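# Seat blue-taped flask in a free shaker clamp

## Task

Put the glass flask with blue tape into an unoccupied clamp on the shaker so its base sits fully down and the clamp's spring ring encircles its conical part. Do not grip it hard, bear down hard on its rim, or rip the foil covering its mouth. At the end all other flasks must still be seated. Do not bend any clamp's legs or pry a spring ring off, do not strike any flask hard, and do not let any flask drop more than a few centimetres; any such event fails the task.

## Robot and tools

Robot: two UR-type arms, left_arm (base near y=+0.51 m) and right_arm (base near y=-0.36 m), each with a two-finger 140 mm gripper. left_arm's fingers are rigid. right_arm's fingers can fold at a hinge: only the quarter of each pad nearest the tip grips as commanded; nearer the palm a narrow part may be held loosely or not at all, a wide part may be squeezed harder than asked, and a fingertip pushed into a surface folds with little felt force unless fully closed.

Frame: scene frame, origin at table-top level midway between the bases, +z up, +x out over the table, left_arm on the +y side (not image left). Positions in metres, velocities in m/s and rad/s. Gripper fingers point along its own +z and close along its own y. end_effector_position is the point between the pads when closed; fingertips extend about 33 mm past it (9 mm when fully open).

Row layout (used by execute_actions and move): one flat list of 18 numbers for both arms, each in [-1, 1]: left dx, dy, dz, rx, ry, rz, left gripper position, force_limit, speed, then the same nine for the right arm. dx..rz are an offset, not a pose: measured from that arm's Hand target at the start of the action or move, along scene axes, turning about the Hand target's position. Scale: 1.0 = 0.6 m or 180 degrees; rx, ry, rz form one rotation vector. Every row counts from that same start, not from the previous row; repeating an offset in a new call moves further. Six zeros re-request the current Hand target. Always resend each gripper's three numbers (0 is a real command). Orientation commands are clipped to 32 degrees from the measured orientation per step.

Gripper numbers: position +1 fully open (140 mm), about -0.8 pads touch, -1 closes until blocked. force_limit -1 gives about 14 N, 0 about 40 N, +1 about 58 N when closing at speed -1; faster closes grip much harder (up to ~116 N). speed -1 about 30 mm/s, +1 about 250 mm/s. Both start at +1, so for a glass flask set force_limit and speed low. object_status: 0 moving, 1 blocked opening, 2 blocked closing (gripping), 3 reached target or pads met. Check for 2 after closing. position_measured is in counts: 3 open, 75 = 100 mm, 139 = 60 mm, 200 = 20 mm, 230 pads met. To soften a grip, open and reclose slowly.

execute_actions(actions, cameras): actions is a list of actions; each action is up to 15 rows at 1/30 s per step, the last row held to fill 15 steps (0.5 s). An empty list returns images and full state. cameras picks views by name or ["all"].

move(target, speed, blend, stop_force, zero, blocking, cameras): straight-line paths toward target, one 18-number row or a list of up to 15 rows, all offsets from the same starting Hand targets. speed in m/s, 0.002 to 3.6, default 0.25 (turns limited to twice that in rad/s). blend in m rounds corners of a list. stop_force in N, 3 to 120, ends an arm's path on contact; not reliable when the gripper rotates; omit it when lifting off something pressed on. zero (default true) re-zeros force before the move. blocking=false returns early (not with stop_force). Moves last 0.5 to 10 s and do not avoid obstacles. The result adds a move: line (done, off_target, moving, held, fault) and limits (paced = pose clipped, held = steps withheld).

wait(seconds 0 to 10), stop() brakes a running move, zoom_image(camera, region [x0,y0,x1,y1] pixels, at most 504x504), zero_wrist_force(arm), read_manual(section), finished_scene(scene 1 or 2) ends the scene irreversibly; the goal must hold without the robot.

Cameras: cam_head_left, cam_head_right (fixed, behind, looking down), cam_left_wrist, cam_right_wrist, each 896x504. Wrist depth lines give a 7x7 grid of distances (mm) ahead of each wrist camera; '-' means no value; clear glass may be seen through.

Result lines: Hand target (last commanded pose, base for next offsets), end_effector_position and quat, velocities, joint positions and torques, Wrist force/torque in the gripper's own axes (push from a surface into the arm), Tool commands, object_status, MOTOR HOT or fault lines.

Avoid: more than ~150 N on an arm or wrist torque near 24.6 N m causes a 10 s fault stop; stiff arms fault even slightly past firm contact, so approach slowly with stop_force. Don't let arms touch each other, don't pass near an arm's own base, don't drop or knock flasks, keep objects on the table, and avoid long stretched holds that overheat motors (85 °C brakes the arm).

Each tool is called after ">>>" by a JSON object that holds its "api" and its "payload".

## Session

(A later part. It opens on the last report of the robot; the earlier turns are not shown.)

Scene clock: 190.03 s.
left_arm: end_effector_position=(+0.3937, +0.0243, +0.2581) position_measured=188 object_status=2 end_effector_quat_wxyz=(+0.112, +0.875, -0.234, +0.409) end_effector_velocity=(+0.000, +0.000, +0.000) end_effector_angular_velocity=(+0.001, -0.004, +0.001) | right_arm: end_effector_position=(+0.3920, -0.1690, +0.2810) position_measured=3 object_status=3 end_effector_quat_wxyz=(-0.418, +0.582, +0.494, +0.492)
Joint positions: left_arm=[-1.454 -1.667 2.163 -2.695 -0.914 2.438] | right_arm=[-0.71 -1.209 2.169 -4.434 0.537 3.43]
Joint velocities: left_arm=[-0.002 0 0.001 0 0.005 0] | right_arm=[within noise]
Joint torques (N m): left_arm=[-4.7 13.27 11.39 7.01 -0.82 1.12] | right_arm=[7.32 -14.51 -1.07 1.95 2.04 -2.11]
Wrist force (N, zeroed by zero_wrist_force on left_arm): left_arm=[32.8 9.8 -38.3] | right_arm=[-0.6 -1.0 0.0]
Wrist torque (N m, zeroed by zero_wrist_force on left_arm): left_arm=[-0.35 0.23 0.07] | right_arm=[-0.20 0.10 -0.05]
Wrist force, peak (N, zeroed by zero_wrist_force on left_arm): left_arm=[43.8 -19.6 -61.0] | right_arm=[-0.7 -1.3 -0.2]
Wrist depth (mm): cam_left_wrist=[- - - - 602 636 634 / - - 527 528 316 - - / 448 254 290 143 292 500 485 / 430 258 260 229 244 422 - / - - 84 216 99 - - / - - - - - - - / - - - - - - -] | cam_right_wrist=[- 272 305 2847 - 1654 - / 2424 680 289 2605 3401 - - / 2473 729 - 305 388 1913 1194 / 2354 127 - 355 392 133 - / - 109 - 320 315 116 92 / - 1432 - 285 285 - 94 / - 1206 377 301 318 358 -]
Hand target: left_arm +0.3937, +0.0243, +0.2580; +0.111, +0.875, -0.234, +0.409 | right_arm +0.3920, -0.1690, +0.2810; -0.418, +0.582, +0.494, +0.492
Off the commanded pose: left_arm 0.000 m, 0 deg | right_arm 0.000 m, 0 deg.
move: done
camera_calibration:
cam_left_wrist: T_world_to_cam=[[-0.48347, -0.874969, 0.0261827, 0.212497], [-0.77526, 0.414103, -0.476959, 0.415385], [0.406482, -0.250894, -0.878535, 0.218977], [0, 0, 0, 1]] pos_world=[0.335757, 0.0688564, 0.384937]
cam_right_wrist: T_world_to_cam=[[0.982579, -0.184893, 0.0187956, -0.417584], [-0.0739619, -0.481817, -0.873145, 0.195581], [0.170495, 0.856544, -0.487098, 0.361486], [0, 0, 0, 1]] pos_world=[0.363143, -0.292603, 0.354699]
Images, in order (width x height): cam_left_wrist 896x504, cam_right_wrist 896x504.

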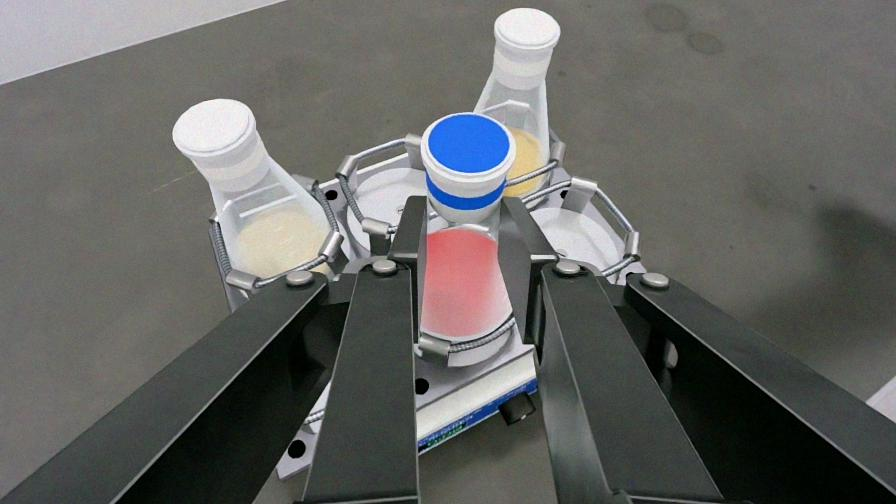

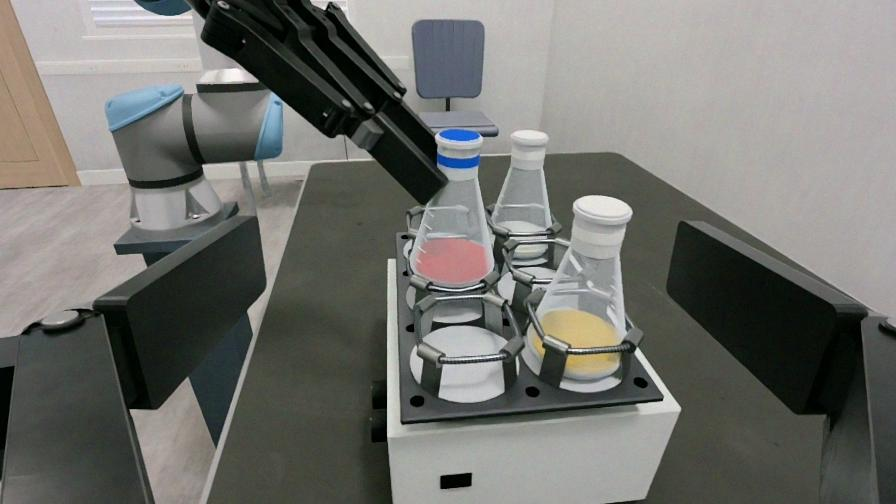

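>>> {"api": "move", "payload": {"target": [0,0,-0.06,0,0,0,-0.98,-0.02,-1,0,0,0,0,0,0,1,1,1], "speed": 0.008, "stop_force": 60, "zero": false, "cameras": ["cam_right_wrist","cam_left_wrist"]}}

>>> {"api": "zoom_image", "payload": {"camera": "cam_right_wrist", "region": [370, 190, 550, 330]}}

>>> {"api": "zoom_image", "payload": {"camera": "cam_left_wrist", "region": [340, 130, 590, 380]}}

Scene clock: 196.20 s.
left_arm: end_effector_position=(+0.3937, +0.0239, +0.2577) position_measured=188 object_status=2 end_effector_quat_wxyz=(+0.113, +0.875, -0.233, +0.409) | right_arm: end_effector_position=(+0.3920, -0.1690, +0.2810) position_measured=3 object_status=3 end_effector_quat_wxyz=(-0.418, +0.582, +0.494, +0.492)
Joint positions: left_arm=[-1.454 -1.666 2.165 -2.702 -0.914 2.438] | right_arm=[-0.71 -1.209 2.169 -4.434 0.537 3.43]
Joint torques (N m): left_arm=[-9.19 0.93 -2.19 10.04 -4.72 -0.47] | right_arm=[7.64 -15.11 -1.45 1.73 1.73 -1.75]
Wrist force (N, zeroed by zero_wrist_force on left_arm): left_arm=[39.3 5.1 -34.1] | right_arm=[-0.6 -1.1 -0.2]
Wrist torque (N m, zeroed by zero_wrist_force on left_arm): left_arm=[-0.11 0.22 0.05] | right_arm=[-0.23 0.11 -0.05]
Wrist force, peak (N, zeroed by zero_wrist_force on left_arm): left_arm=[43.0 3.7 -45.7] | right_arm=[-0.9 -1.2 -0.3]
Wrist depth (mm): cam_left_wrist=[1001 - 626 - - 629 678 / - - - - - - - / 452 - 265 147 - 467 499 / - - 234 225 237 - - / - - 84 216 99 407 - / - - - - - - - / - - - - - - -] | cam_right_wrist=[- 270 292 2551 - - - / 2847 686 290 2551 2605 - 1316 / 2950 729 1898 306 - - - / 2332 127 - 361 411 133 1108 / - 109 - 319 313 123 92 / - 1316 - 285 284 - 94 / - 1249 - 302 318 - -]
Hand target: left_arm +0.3937, +0.0240, +0.2575; +0.112, +0.875, -0.233, +0.409 (not the last commanded pose) | right_arm +0.3920, -0.1690, +0.2810; -0.418, +0.582, +0.494, +0.492
Off the commanded pose: left_arm 0.036 m, 0 deg | right_arm 0.000 m, 0 deg.
move: contact (left_arm)
camera_calibration:
cam_left_wrist: T_world_to_cam=[[-0.483699, -0.874769, 0.028538, 0.211626], [-0.774885, 0.412854, -0.47865, 0.415624], [0.406926, -0.253636, -0.877542, 0.21814], [0, 0, 0, 1]] pos_world=[0.335657, 0.0688604, 0.384326]
cam_right_wrist: T_world_to_cam=[[0.982579, -0.184893, 0.0187956, -0.417584], [-0.0739619, -0.481817, -0.873145, 0.195581], [0.170495, 0.856544, -0.487098, 0.361486], [0, 0, 0, 1]] pos_world=[0.363143, -0.292603, 0.354699]
Images, in order (width x height): cam_left_wrist 896x504, cam_right_wrist 896x504.

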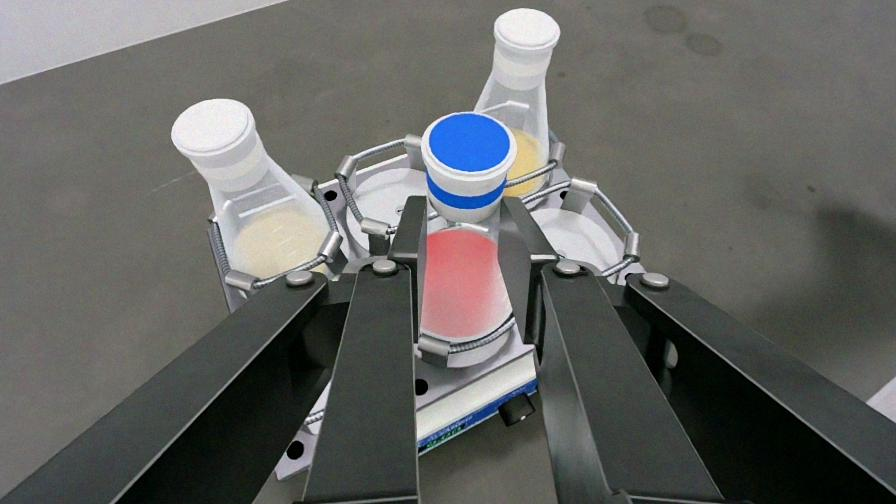

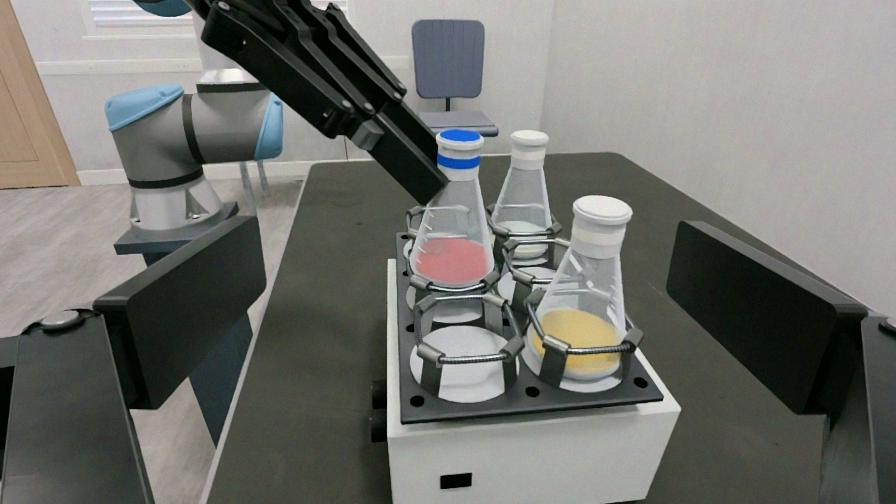

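Scaled by 2.800 from the camera's 896x504 image, which has a finer 1280x720 frame.

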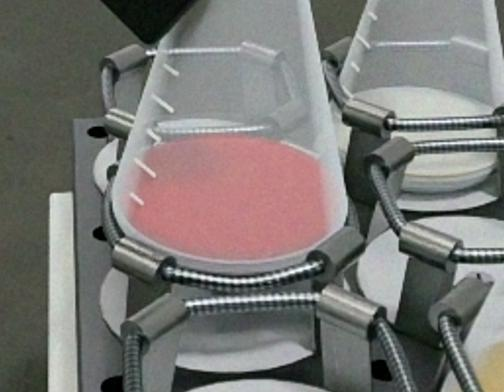

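Scaled by 2.016 from the camera's 896x504 image, which has a finer 1280x720 frame.

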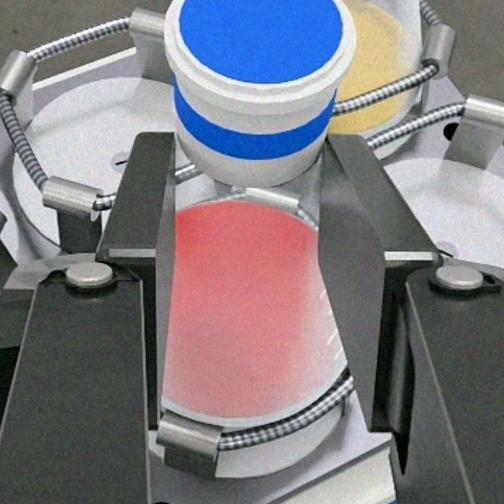

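>>> {"api": "move", "payload": {"target": [[-0.0035,0,-0.001,0,0,0,-0.98,-0.02,-1,0,0,0,0,0,0,1,1,1]], "speed": 0.01}}

>>> {"api": "move", "payload": {"target": [0,0,-0.06,0,0,0,-0.98,-0.02,-1,0,0,0,0,0,0,1,1,1], "speed": 0.008, "stop_force": 68, "zero": false, "cameras": ["cam_right_wrist","cam_left_wrist"]}}

>>> {"api": "zoom_image", "payload": {"camera": "cam_right_wrist", "region": [370, 190, 550, 330]}}

>>> {"api": "zoom_image", "payload": {"camera": "cam_left_wrist", "region": [340, 130, 590, 380]}}

Scene clock: 202.73 s.
left_arm: end_effector_position=(+0.3916, +0.0240, +0.2570) position_measured=188 object_status=2 end_effector_quat_wxyz=(+0.113, +0.875, -0.233, +0.409) | right_arm: end_effector_position=(+0.3920, -0.1690, +0.2810) position_measured=3 object_status=3 end_effector_quat_wxyz=(-0.418, +0.582, +0.494, +0.492)
Joint positions: left_arm=[-1.46 -1.669 2.169 -2.698 -0.911 2.432] | right_arm=[-0.71 -1.209 2.169 -4.434 0.537 3.43]
Joint torques (N m): left_arm=[-17.17 7.92 4.29 7.89 -10.55 -0.64] | right_arm=[7.1 -15.93 -2.35 1.43 1.67 -1.83]
Wrist force (N, zeroed by zero_wrist_force on left_arm): left_arm=[45.1 -12.7 -30.3] | right_arm=[-0.7 -1.3 -0.1]
Wrist torque (N m, zeroed by zero_wrist_force on left_arm): left_arm=[0.54 0.36 0.25] | right_arm=[-0.26 0.10 -0.05]
Wrist force, peak (N, zeroed by zero_wrist_force on left_arm): left_arm=[45.9 -13.1 -30.8] | right_arm=[-0.6 -1.4 -0.2]
Wrist depth (mm): cam_left_wrist=[1009 583 - - - - 650 / - - 547 - - - 591 / - 191 275 142 292 516 - / 430 412 237 225 238 - - / - - 84 215 99 - - / - - - - - - - / - - - - - - -] | cam_right_wrist=[- 273 292 2661 - - 1407 / 3099 682 290 2551 3180 1432 - / 2881 731 2424 304 397 - - / 2354 127 - 356 386 133 - / - 109 - 320 310 116 92 / - 1324 448 284 286 - 95 / - 1218 - 301 315 - -]
Hand target: left_arm +0.3916, +0.0240, +0.2569; +0.112, +0.875, -0.233, +0.409 | right_arm +0.3920, -0.1690, +0.2810; -0.418, +0.582, +0.494, +0.492
Off the commanded pose: left_arm 0.000 m, 0 deg | right_arm 0.000 m, 0 deg.
move: done

Scene clock: 203.73 s.
left_arm: end_effector_position=(+0.3917, +0.0238, +0.2562) position_measured=188 object_status=2 end_effector_quat_wxyz=(+0.113, +0.875, -0.233, +0.410) | right_arm: end_effector_position=(+0.3920, -0.1690, +0.2810) position_measured=3 object_status=3 end_effector_quat_wxyz=(-0.418, +0.582, +0.494, +0.492)
Joint positions: left_arm=[-1.46 -1.667 2.171 -2.703 -0.911 2.432] | right_arm=[-0.71 -1.209 2.169 -4.434 0.537 3.43]
Joint torques (N m): left_arm=[-16.6 6.26 -1.02 9.67 -10.18 -0.39] | right_arm=[7.37 -13.77 -1.85 1.42 1.82 -1.63]
Wrist force (N, zeroed by zero_wrist_force on left_arm): left_arm=[47.4 -9.7 -35.2] | right_arm=[-0.6 -1.0 -0.2]
Wrist torque (N m, zeroed by zero_wrist_force on left_arm): left_arm=[0.60 0.35 0.27] | right_arm=[-0.22 0.09 -0.05]
Wrist force, peak (N, zeroed by zero_wrist_force on left_arm): left_arm=[52.7 -11.8 -48.3] | right_arm=[-0.9 -1.1 -0.4]
Wrist depth (mm): cam_left_wrist=[- - - 616 - - 627 / - - - - - - - / - - 291 141 286 473 - / - - 256 227 241 - - / - - 84 215 99 - - / - - - - - - - / - - - - - - -] | cam_right_wrist=[- 278 291 2721 - - - / 2661 686 291 2551 - 1991 1183 / 2782 716 - 302 - - - / 2246 127 - 358 386 132 - / - 109 - 321 311 116 92 / - 1302 - 283 279 430 94 / - 1218 - 298 326 384 -]
Hand target: left_arm +0.3916, +0.0239, +0.2560; +0.113, +0.875, -0.233, +0.410 (not the last commanded pose) | right_arm +0.3920, -0.1690, +0.2810; -0.418, +0.582, +0.494, +0.492
Off the commanded pose: left_arm 0.035 m, 0 deg | right_arm 0.000 m, 0 deg.
move: contact (left_arm)
camera_calibration:
cam_left_wrist: T_world_to_cam=[[-0.483508, -0.874853, 0.0292021, 0.210431], [-0.774857, 0.412247, -0.479218, 0.413437], [0.407206, -0.254333, -0.87721, 0.217441], [0, 0, 0, 1]] pos_world=[0.333556, 0.0689608, 0.382723]
cam_right_wrist: T_world_to_cam=[[0.982579, -0.184893, 0.0187956, -0.417584], [-0.0739619, -0.481817, -0.873145, 0.195581], [0.170495, 0.856544, -0.487098, 0.361486], [0, 0, 0, 1]] pos_world=[0.363143, -0.292603, 0.354699]
Images, in order (width x height): cam_left_wrist 896x504, cam_right_wrist 896x504.

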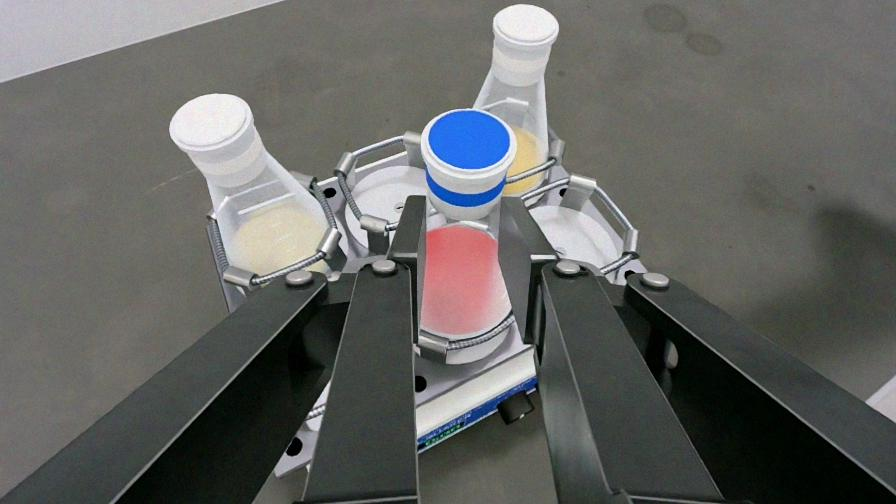

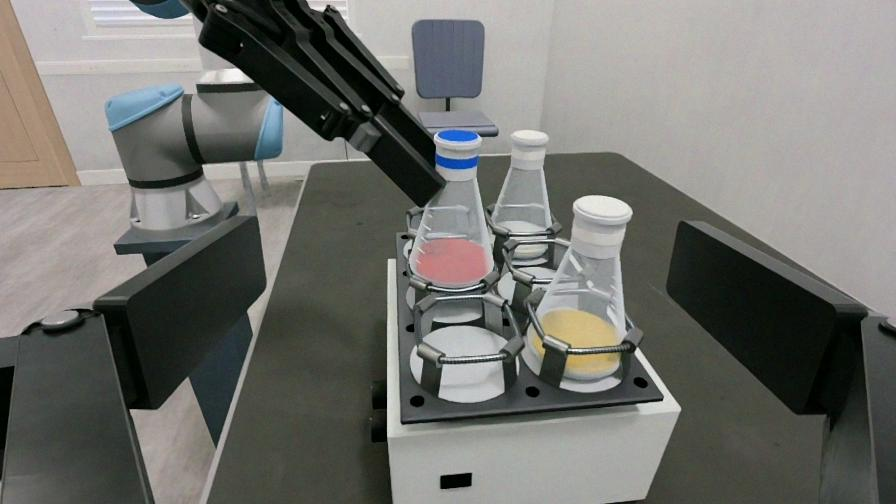

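Scaled by 2.800 from the camera's 896x504 image, which has a finer 1280x720 frame.

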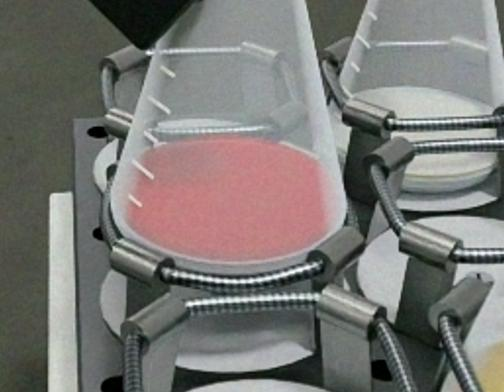

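Scaled by 2.016 from the camera's 896x504 image, which has a finer 1280x720 frame.

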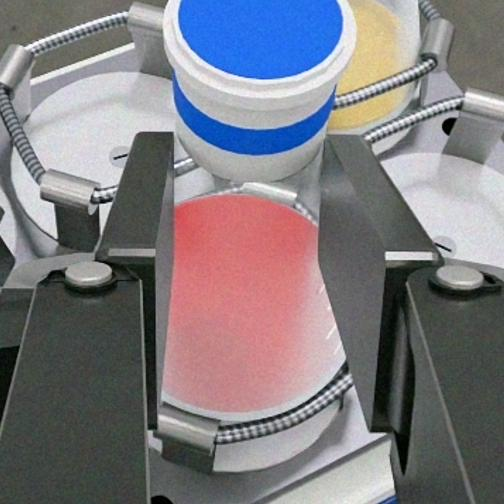

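>>> {"api": "move", "payload": {"target": [[0.002,0.0013,0,0,0,0,-0.98,-0.02,-1,0,0,0,0,0,0,1,1,1],[-0.0035,-0.0083,-0.004,0.0192,-0.0111,0,-0.98,-0.02,-1,0,0,0,0,0,0,1,1,1]], "speed": 0.012, "stop_force": 78, "zero": false, "cameras": ["cam_right_wrist","cam_left_wrist"]}}

>>> {"api": "zoom_image", "payload": {"camera": "cam_right_wrist", "region": [370, 190, 550, 330]}}

>>> {"api": "zoom_image", "payload": {"camera": "cam_left_wrist", "region": [340, 130, 590, 380]}}

Scene clock: 214.50 s.
left_arm: end_effector_position=(+0.3895, +0.0189, +0.2536) position_measured=188 object_status=2 end_effector_quat_wxyz=(+0.082, +0.871, -0.247, +0.417) | right_arm: end_effector_position=(+0.3920, -0.1690, +0.2810) position_measured=3 object_status=3 end_effector_quat_wxyz=(-0.418, +0.582, +0.494, +0.492)
Joint positions: left_arm=[-1.487 -1.647 2.147 -2.643 -0.861 2.433] | right_arm=[-0.71 -1.209 2.169 -4.434 0.537 3.43]
Joint torques (N m): left_arm=[9.01 -8.37 4.43 3.31 -8.01 -1] | right_arm=[6.92 -14.84 -2.06 1.06 1.72 -1.62]
Wrist force (N, zeroed by zero_wrist_force on left_arm): left_arm=[37.7 -3.9 -14.1] | right_arm=[-0.4 -1.1 -0.1]
Wrist torque (N m, zeroed by zero_wrist_force on left_arm): left_arm=[0.51 0.11 0.34] | right_arm=[-0.23 0.07 -0.05]
Wrist force, peak (N, zeroed by zero_wrist_force on left_arm): left_arm=[38.9 -19.2 -52.6] | right_arm=[-0.7 -1.4 -0.2]
Wrist depth (mm): cam_left_wrist=[- 624 - - - - 542 / - 559 - 148 506 - 520 / - 472 288 140 288 454 - / 450 443 104 227 226 - 407 / - - 84 214 99 - 375 / - - - - - - - / - - - - - - -] | cam_right_wrist=[- 270 306 2691 2633 2577 - / 2814 673 283 2691 - - 1249 / 2782 722 868 297 394 - 1218 / 2288 127 667 358 387 133 1302 / - 109 - 335 311 116 92 / - 1391 458 286 286 - 94 / - 1206 393 302 319 - -]
Hand target: left_arm +0.3895, +0.0189, +0.2536; +0.082, +0.871, -0.247, +0.417 | right_arm +0.3920, -0.1690, +0.2810; -0.418, +0.582, +0.494, +0.492
Off the commanded pose: left_arm 0.000 m, 0 deg | right_arm 0.000 m, 0 deg.
move: done
camera_calibration:
cam_left_wrist: T_world_to_cam=[[-0.483309, -0.874485, -0.0410894, 0.222913], [-0.758195, 0.44158, -0.479736, 0.405679], [0.437666, -0.200707, -0.87645, 0.201762], [0, 0, 0, 1]] pos_world=[0.327016, 0.0562894, 0.380613]
cam_right_wrist: T_world_to_cam=[[0.982579, -0.184893, 0.0187956, -0.417584], [-0.0739619, -0.481817, -0.873145, 0.195581], [0.170495, 0.856544, -0.487098, 0.361486], [0, 0, 0, 1]] pos_world=[0.363143, -0.292603, 0.354699]
Images, in order (width x height): cam_left_wrist 896x504, cam_right_wrist 896x504.

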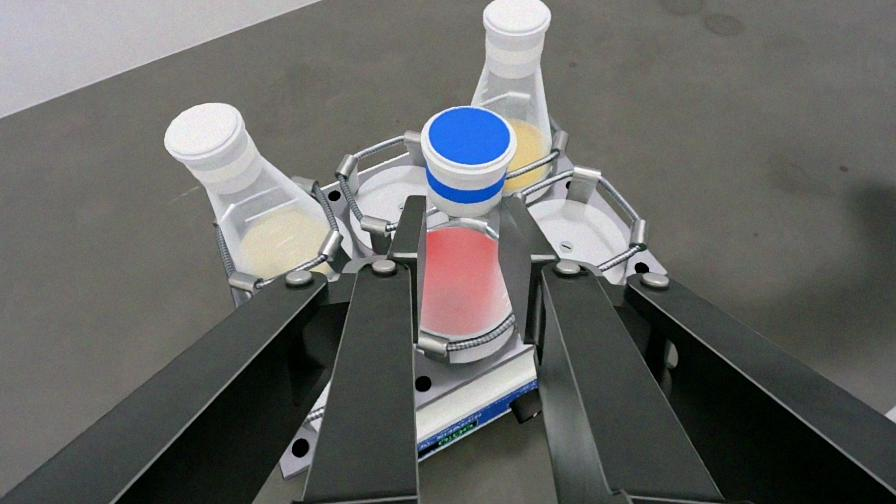

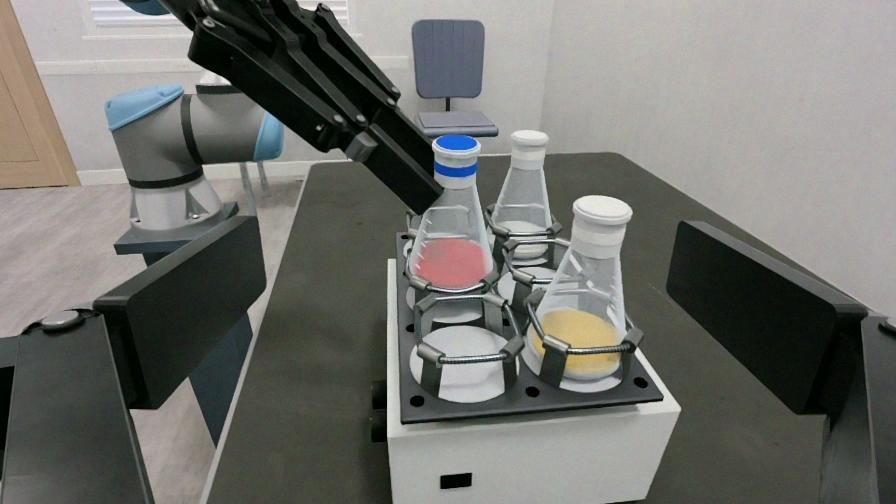

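Scaled by 2.800 from the camera's 896x504 image, which has a finer 1280x720 frame.

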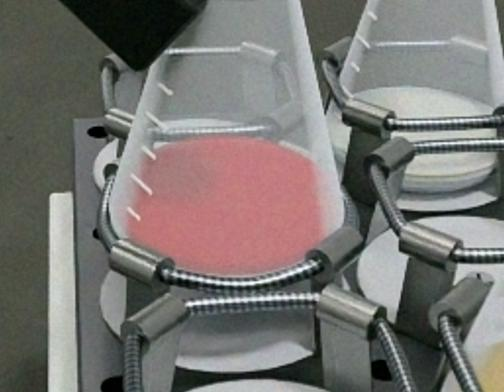

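Scaled by 2.016 from the camera's 896x504 image, which has a finer 1280x720 frame.

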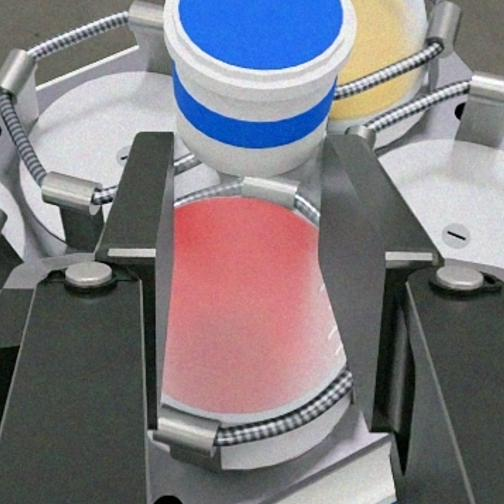

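>>> {"api": "move", "payload": {"target": [[0.0078,0.0137,-0.009,-0.0289,0.0167,0,-0.98,-0.02,-1,0,0,0,0,0,0,1,1,1]], "speed": 0.012, "stop_force": 80, "zero": false, "cameras": ["cam_right_wrist","cam_left_wrist"]}}

>>> {"api": "zoom_image", "payload": {"camera": "cam_right_wrist", "region": [370, 190, 550, 330]}}

>>> {"api": "zoom_image", "payload": {"camera": "cam_left_wrist", "region": [340, 130, 590, 380]}}

Scene clock: 221.13 s.
left_arm: end_effector_position=(+0.3942, +0.0272, +0.2482) position_measured=190 object_status=2 end_effector_quat_wxyz=(+0.128, +0.877, -0.226, +0.405) | right_arm: end_effector_position=(+0.3920, -0.1690, +0.2810) position_measured=3 object_status=3 end_effector_quat_wxyz=(-0.418, +0.582, +0.494, +0.492)
Joint positions: left_arm=[-1.441 -1.663 2.197 -2.763 -0.939 2.435] | right_arm=[-0.71 -1.209 2.169 -4.434 0.537 3.43]
Joint torques (N m): left_arm=[-9.08 -8.8 -16.31 2.69 1.59 -0.98] | right_arm=[5.59 -15.05 -2.53 0.93 1.63 -1.55]
Wrist force (N, zeroed by zero_wrist_force on left_arm): left_arm=[16.7 9.0 -4.6] | right_arm=[-0.5 -1.0 -0.3]
Wrist torque (N m, zeroed by zero_wrist_force on left_arm): left_arm=[-0.29 0.00 0.04] | right_arm=[-0.20 0.08 -0.05]
Wrist force, peak (N, zeroed by zero_wrist_force on left_arm): left_arm=[35.6 23.8 -33.7] | right_arm=[-1.0 -1.3 -0.5]
Wrist depth (mm): cam_left_wrist=[905 604 570 - - - - / - 166 - 142 - - - / - 237 257 256 475 498 486 / 373 - 223 222 239 - - / - - 83 208 96 - 407 / - - - - - - - / - - - - - - -] | cam_right_wrist=[2814 407 303 2814 - - 1237 / 3023 684 292 2551 - - 1206 / 2814 714 2814 308 - - - / 2148 127 - 367 389 133 1237 / - 109 - 322 310 116 92 / - 1376 426 285 285 - 94 / - 1189 387 302 323 - -]
Hand target: left_arm +0.3942, +0.0272, +0.2482; +0.128, +0.877, -0.226, +0.405 | right_arm +0.3920, -0.1690, +0.2810; -0.418, +0.582, +0.494, +0.492
Off the commanded pose: left_arm 0.000 m, 0 deg | right_arm 0.000 m, 0 deg.
move: done
camera_calibration:
cam_left_wrist: T_world_to_cam=[[-0.482644, -0.873503, 0.0636197, 0.205965], [-0.783343, 0.398056, -0.477415, 0.413509], [0.391699, -0.280258, -0.876372, 0.21688], [0, 0, 0, 1]] pos_world=[0.338375, 0.0760933, 0.37438]
cam_right_wrist: T_world_to_cam=[[0.982579, -0.184893, 0.0187956, -0.417584], [-0.0739619, -0.481817, -0.873145, 0.195581], [0.170495, 0.856544, -0.487098, 0.361486], [0, 0, 0, 1]] pos_world=[0.363143, -0.292603, 0.354699]
Images, in order (width x height): cam_left_wrist 896x504, cam_right_wrist 896x504.

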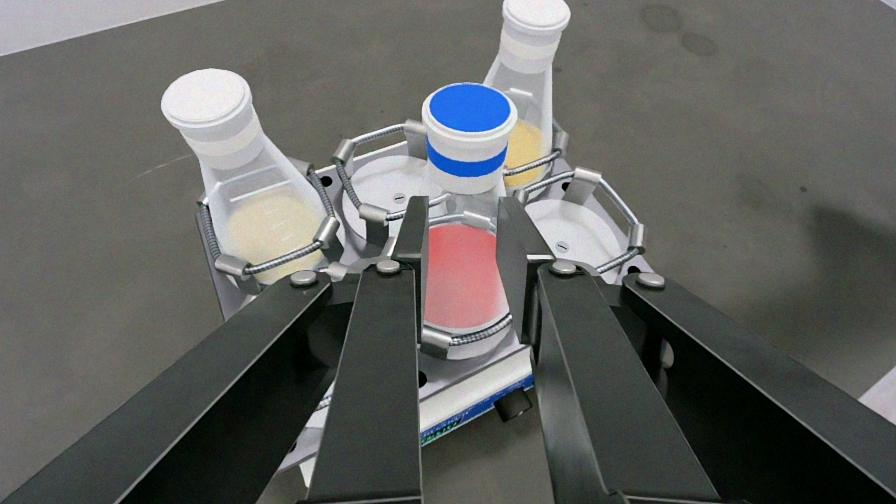

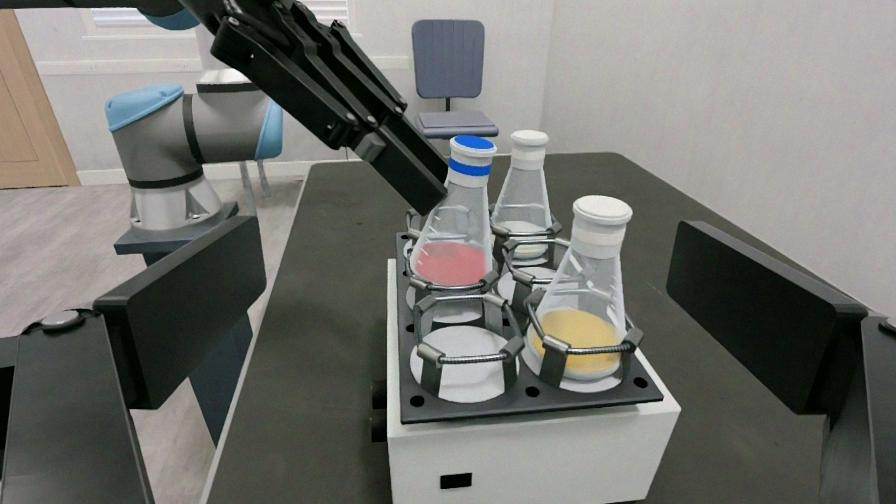

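Scaled by 2.800 from the camera's 896x504 image, which has a finer 1280x720 frame.

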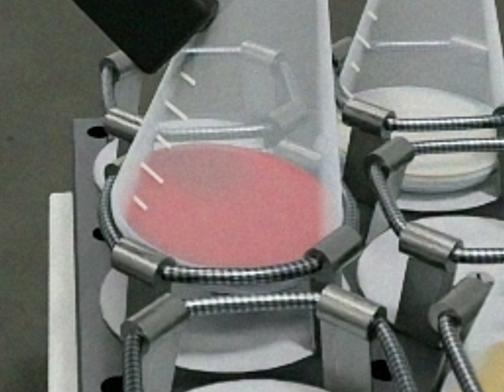

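Scaled by 2.016 from the camera's 896x504 image, which has a finer 1280x720 frame.

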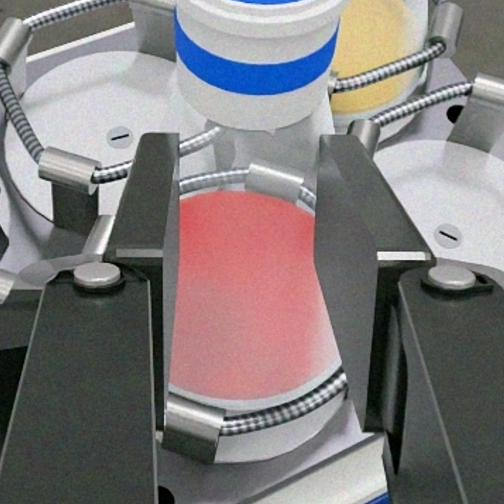

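>>> {"api": "move", "payload": {"target": [[0,0,-0.012,0,0,0,-0.98,-0.02,-1,0,0,0,0,0,0,1,1,1]], "speed": 0.01, "stop_force": 62, "zero": false, "cameras": ["cam_right_wrist","cam_left_wrist"]}}

>>> {"api": "zoom_image", "payload": {"camera": "cam_right_wrist", "region": [370, 190, 550, 330]}}

>>> {"api": "zoom_image", "payload": {"camera": "cam_left_wrist", "region": [340, 130, 590, 380]}}

Scene clock: 225.00 s.
left_arm: end_effector_position=(+0.3942, +0.0272, +0.2410) position_measured=231 object_status=3 end_effector_quat_wxyz=(+0.128, +0.877, -0.226, +0.405) | right_arm: end_effector_position=(+0.3920, -0.1690, +0.2810) position_measured=3 object_status=3 end_effector_quat_wxyz=(-0.418, +0.582, +0.494, +0.492)
Joint positions: left_arm=[-1.441 -1.652 2.209 -2.786 -0.939 2.435] | right_arm=[-0.71 -1.209 2.169 -4.434 0.537 3.43]
Joint torques (N m): left_arm=[-11.88 -25.66 -27.22 -3.38 2.58 0.45] | right_arm=[4.99 -13.76 -2.46 0.75 1.72 -1.63]
Wrist force (N, zeroed by zero_wrist_force on left_arm): left_arm=[0.9 -1.9 2.0] | right_arm=[-0.7 -1.0 -0.1]
Wrist torque (N m, zeroed by zero_wrist_force on left_arm): left_arm=[-0.41 -0.24 0.04] | right_arm=[-0.21 0.13 -0.05]
Wrist force, peak (N, zeroed by zero_wrist_force on left_arm): left_arm=[24.4 4.2 -10.7] | right_arm=[-0.8 -1.3 -0.1]
Wrist depth (mm): cam_left_wrist=[- - - - 547 - - / - 157 495 153 294 - - / - 225 255 268 271 - - / - - 240 119 258 430 434 / - 368 83 - 85 399 396 / 337 - - - - - 371 / - - - - - - -] | cam_right_wrist=[2950 310 328 2721 - - 1160 / 2449 690 302 2605 2310 1800 - / 2721 738 2814 321 409 1622 1069 / 2332 127 - 371 392 133 - / - 109 - 320 313 116 92 / - 1289 - 284 285 339 94 / - 1218 383 302 318 375 -]
Hand target: left_arm +0.3942, +0.0272, +0.2410; +0.128, +0.877, -0.226, +0.405 | right_arm +0.3920, -0.1690, +0.2810; -0.418, +0.582, +0.494, +0.492
Off the commanded pose: left_arm 0.000 m, 0 deg | right_arm 0.000 m, 0 deg.
move: done
camera_calibration:
cam_left_wrist: T_world_to_cam=[[-0.482764, -0.873432, 0.0636894, 0.206346], [-0.783334, 0.398158, -0.477344, 0.410075], [0.391569, -0.280335, -0.876405, 0.210605], [0, 0, 0, 1]] pos_world=[0.338376, 0.0759937, 0.36718]
cam_right_wrist: T_world_to_cam=[[0.982579, -0.184893, 0.0187956, -0.417584], [-0.0739619, -0.481817, -0.873145, 0.195581], [0.170495, 0.856544, -0.487098, 0.361486], [0, 0, 0, 1]] pos_world=[0.363143, -0.292603, 0.354699]
Images, in order (width x height): cam_left_wrist 896x504, cam_right_wrist 896x504.

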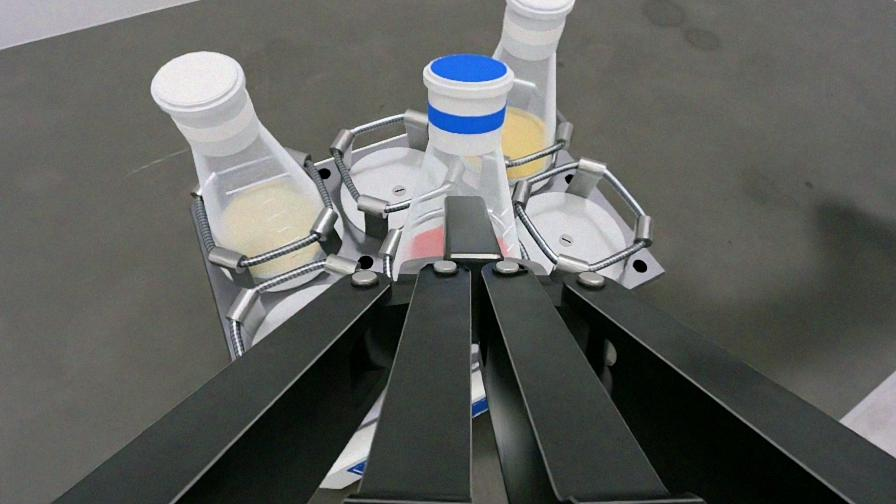

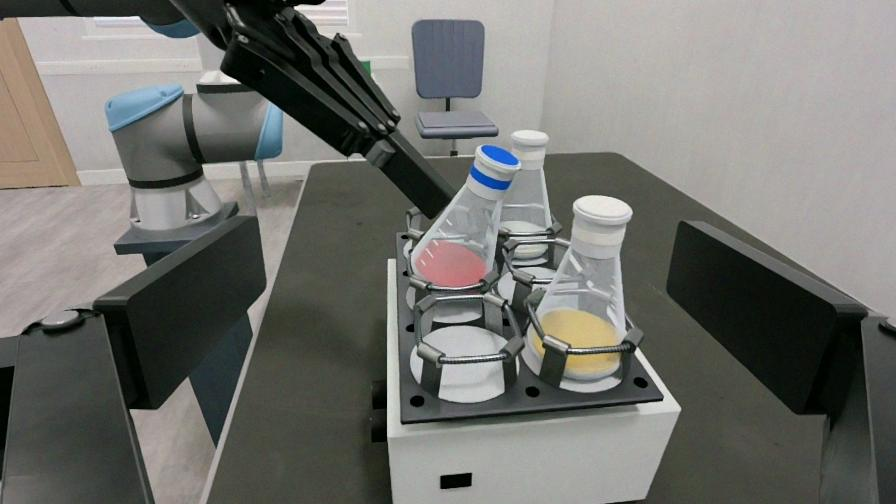

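Scaled by 2.800 from the camera's 896x504 image, which has a finer 1280x720 frame.

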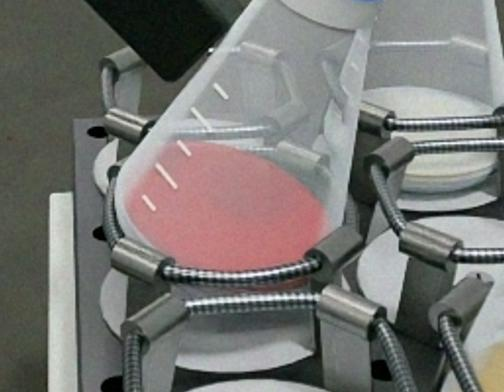

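Scaled by 2.016 from the camera's 896x504 image, which has a finer 1280x720 frame.

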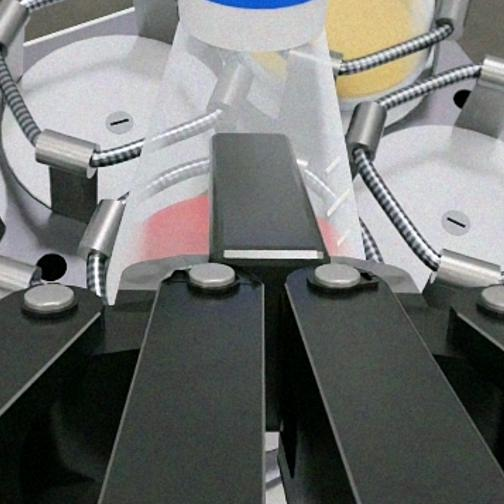

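>>> {"api": "move", "payload": {"target": [[-0.0663,0.0383,0.0643,0,0,0,-0.98,-0.02,-1,0,0,0,0,0,0,1,1,1],[-0.0663,0.0383,0.0643,0.0097,-0.0056,0,-0.08,-1,-0.5,0,0,0,0,0,0,1,1,1]], "speed": 0.08, "cameras": ["cam_right_wrist","cam_left_wrist"]}}

>>> {"api": "zoom_image", "payload": {"camera": "cam_right_wrist", "region": [370, 130, 570, 330]}}

>>> {"api": "zoom_image", "payload": {"camera": "cam_left_wrist", "region": [320, 60, 620, 360]}}

Scene clock: 233.77 s.
left_arm: end_effector_position=(+0.3544, +0.0501, +0.2796) position_measured=139 object_status=0 end_effector_quat_wxyz=(+0.113, +0.875, -0.233, +0.410) | right_arm: end_effector_position=(+0.3920, -0.1690, +0.2810) position_measured=3 object_status=3 end_effector_quat_wxyz=(-0.418, +0.582, +0.494, +0.492)
Joint positions: left_arm=[-1.557 -1.822 2.211 -2.522 -0.856 2.328] | right_arm=[-0.71 -1.209 2.169 -4.434 0.537 3.43]
Joint torques (N m): left_arm=[11.83 -19.08 -15.49 -2.92 2.37 -1.71] | right_arm=[4.16 -15.49 -2.9 0.69 1.61 -1.28]
Wrist force (N, zeroed by zero_wrist_force on left_arm): left_arm=[1.9 -2.3 3.9] | right_arm=[-0.6 -1.0 -0.1]
Wrist torque (N m, zeroed by zero_wrist_force on left_arm): left_arm=[-0.48 -0.24 0.06] | right_arm=[-0.21 0.09 -0.05]
Wrist force, peak (N, zeroed by zero_wrist_force on left_arm): left_arm=[1.5 -2.1 5.4] | right_arm=[-0.5 -1.4 -0.3]
Wrist depth (mm): cam_left_wrist=[1045 - - 616 627 - 678 / 552 - 543 208 - - - / - 506 300 305 303 - 520 / - - 118 270 141 - - / 417 - 110 - 122 92 437 / - - - 375 - - - / - - - 357 - - -] | cam_right_wrist=[- 272 342 2814 2847 - 1296 / 2915 669 296 2814 3498 - - / 2915 729 2551 305 935 - 1212 / 2246 127 - 370 409 133 1183 / - 109 - 337 308 116 92 / - 1383 434 283 286 440 95 / - 1189 376 300 318 356 -]
Hand target: left_arm +0.3544, +0.0501, +0.2796; +0.113, +0.875, -0.233, +0.410 | right_arm +0.3920, -0.1690, +0.2810; -0.418, +0.582, +0.494, +0.492
Off the commanded pose: left_arm 0.000 m, 0 deg | right_arm 0.000 m, 0 deg.
move: done
camera_calibration:
cam_left_wrist: T_world_to_cam=[[-0.483594, -0.874829, 0.0284954, 0.214992], [-0.774864, 0.412739, -0.478782, 0.384805], [0.407091, -0.253616, -0.877471, 0.259854], [0, 0, 0, 1]] pos_world=[0.296357, 0.0951601, 0.406126]
cam_right_wrist: T_world_to_cam=[[0.982579, -0.184893, 0.0187956, -0.417584], [-0.0739619, -0.481817, -0.873145, 0.195581], [0.170495, 0.856544, -0.487098, 0.361486], [0, 0, 0, 1]] pos_world=[0.363143, -0.292603, 0.354699]
Images, in order (width x height): cam_left_wrist 896x504, cam_right_wrist 896x504.

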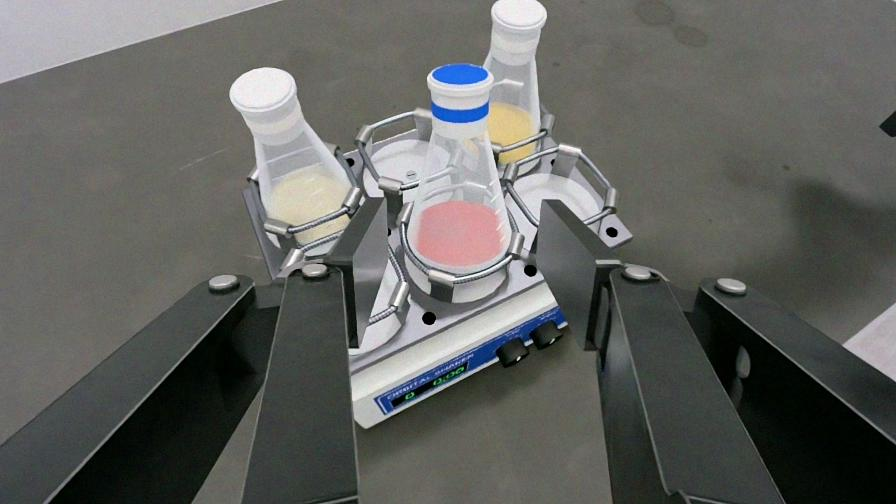

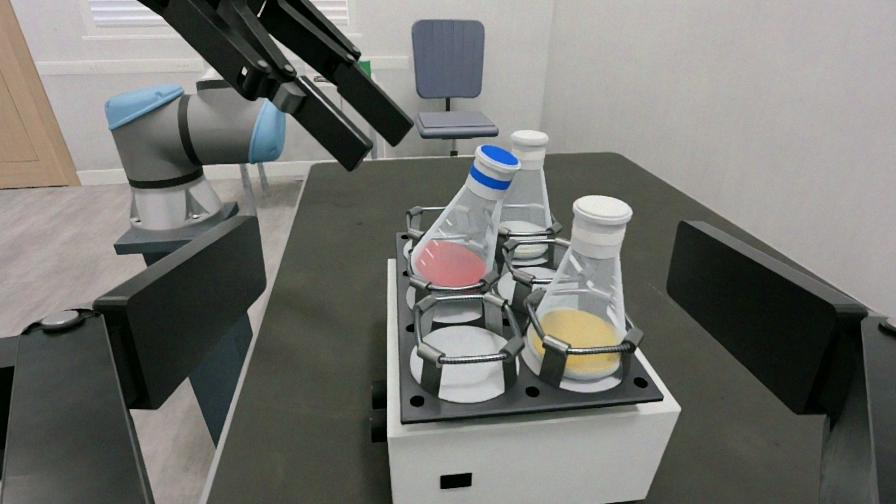

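Scaled by 2.520 from the camera's 896x504 image, which has a finer 1280x720 frame.

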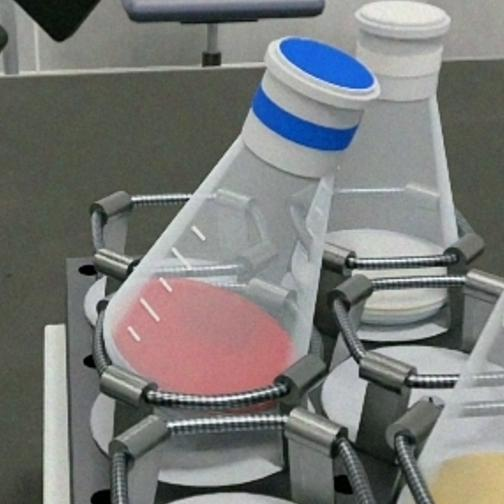

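Scaled by 1.680 from the camera's 896x504 image, which has a finer 1280x720 frame.

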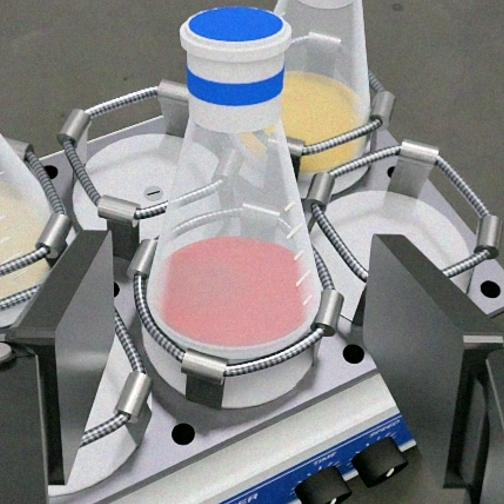

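>>> {"api": "move", "payload": {"target": [[0.1063,-0.0598,-0.043,0,0,0,-0.08,-1,-0.5,0,0,0,0,0,0,1,1,1]], "speed": 0.06, "stop_force": 8, "cameras": ["cam_right_wrist","cam_left_wrist"]}}

>>> {"api": "zoom_image", "payload": {"camera": "cam_right_wrist", "region": [370, 130, 570, 330]}}

>>> {"api": "zoom_image", "payload": {"camera": "cam_left_wrist", "region": [320, 60, 620, 360]}}

Scene clock: 239.57 s.
left_arm: end_effector_position=(+0.4182, +0.0143, +0.2538) position_measured=139 object_status=3 end_effector_quat_wxyz=(+0.113, +0.875, -0.233, +0.410) | right_arm: end_effector_position=(+0.3920, -0.1690, +0.2810) position_measured=3 object_status=3 end_effector_quat_wxyz=(-0.418, +0.582, +0.494, +0.492)
Joint positions: left_arm=[-1.397 -1.601 2.125 -2.76 -0.949 2.495] | right_arm=[-0.71 -1.209 2.169 -4.434 0.537 3.43]
Joint torques (N m): left_arm=[-15.22 -16.19 -13.8 -4.82 1.99 0.56] | right_arm=[4.93 -15.17 -1.82 0.41 1.73 -1.7]
Wrist force (N, zeroed by zero_wrist_force on left_arm): left_arm=[1.7 -2.0 3.9] | right_arm=[-0.4 -0.8 -0.1]
Wrist torque (N m, zeroed by zero_wrist_force on left_arm): left_arm=[-0.43 -0.19 0.15] | right_arm=[-0.16 0.07 -0.05]
Wrist force, peak (N, zeroed by zero_wrist_force on left_arm): left_arm=[1.9 -1.9 4.8] | right_arm=[-0.6 -1.6 -0.2]
Wrist depth (mm): cam_left_wrist=[- 1031 583 587 196 583 - / - - 524 - - - - / - 161 - 150 479 - 483 / - - 118 260 141 - 438 / - - 110 214 204 92 410 / - - - 197 - - - / - - - 229 - - -] | cam_right_wrist=[- 658 282 2633 - 1550 1206 / 2075 684 264 2605 - 1600 1249 / 2881 724 3222 294 - - 1183 / 2354 127 - 370 384 133 1632 / - 109 - 320 308 115 92 / - 1415 - 283 287 - 94 / - 1249 - 302 319 - -]
Hand target: left_arm +0.4182, +0.0143, +0.2538; +0.113, +0.875, -0.233, +0.410 | right_arm +0.3920, -0.1690, +0.2810; -0.418, +0.582, +0.494, +0.492
Off the commanded pose: left_arm 0.000 m, 0 deg | right_arm 0.000 m, 0 deg.
move: done
camera_calibration:
cam_left_wrist: T_world_to_cam=[[-0.483527, -0.874864, 0.0285381, 0.215133], [-0.774906, 0.412663, -0.47878, 0.436773], [0.40709, -0.253617, -0.877471, 0.202226], [0, 0, 0, 1]] pos_world=[0.360156, 0.05926, 0.380426]
cam_right_wrist: T_world_to_cam=[[0.982579, -0.184893, 0.0187956, -0.417584], [-0.0739619, -0.481817, -0.873145, 0.195581], [0.170495, 0.856544, -0.487098, 0.361486], [0, 0, 0, 1]] pos_world=[0.363143, -0.292603, 0.354699]
Images, in order (width x height): cam_left_wrist 896x504, cam_right_wrist 896x504.

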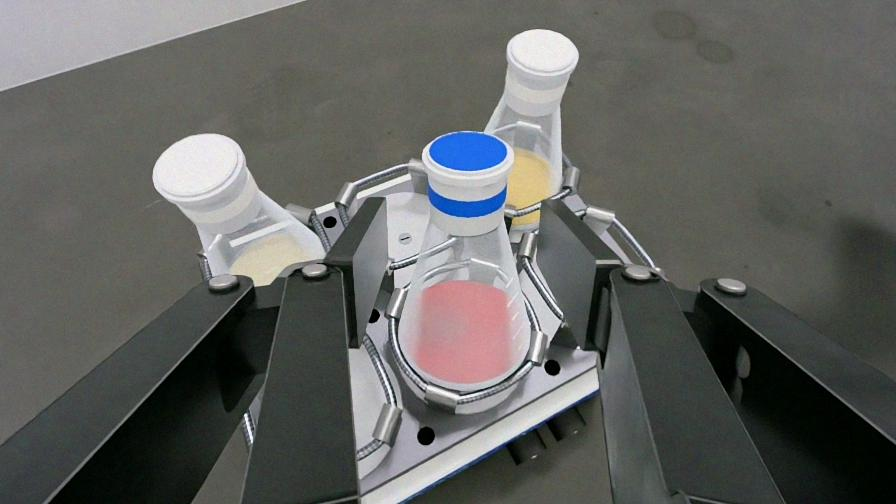

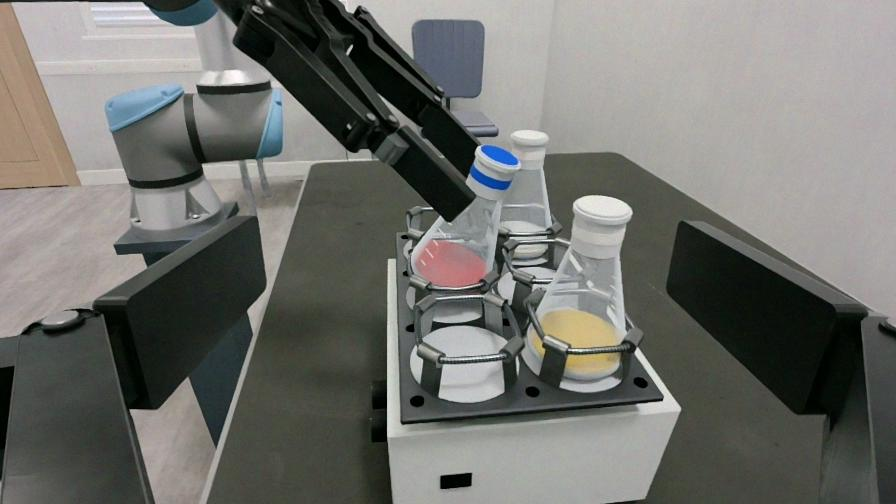

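Scaled by 2.520 from the camera's 896x504 image, which has a finer 1280x720 frame.

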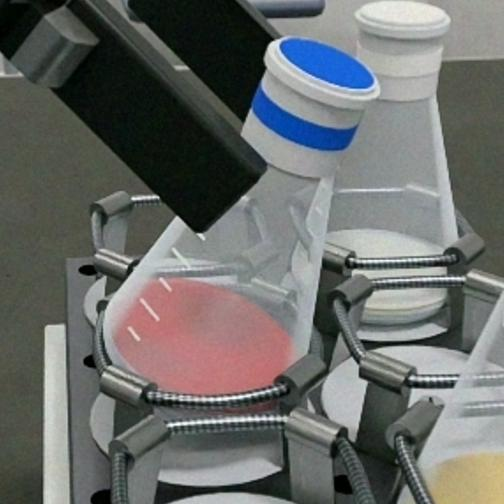

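Scaled by 1.680 from the camera's 896x504 image, which has a finer 1280x720 frame.

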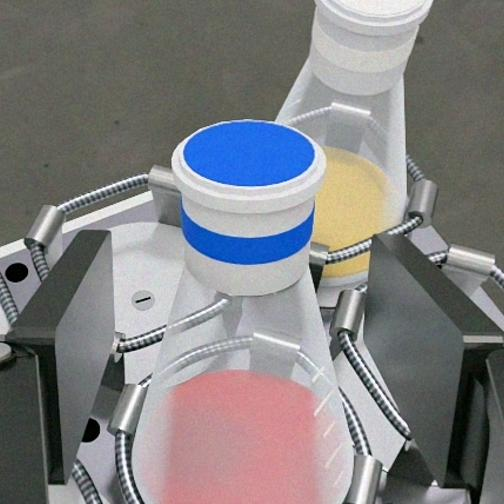

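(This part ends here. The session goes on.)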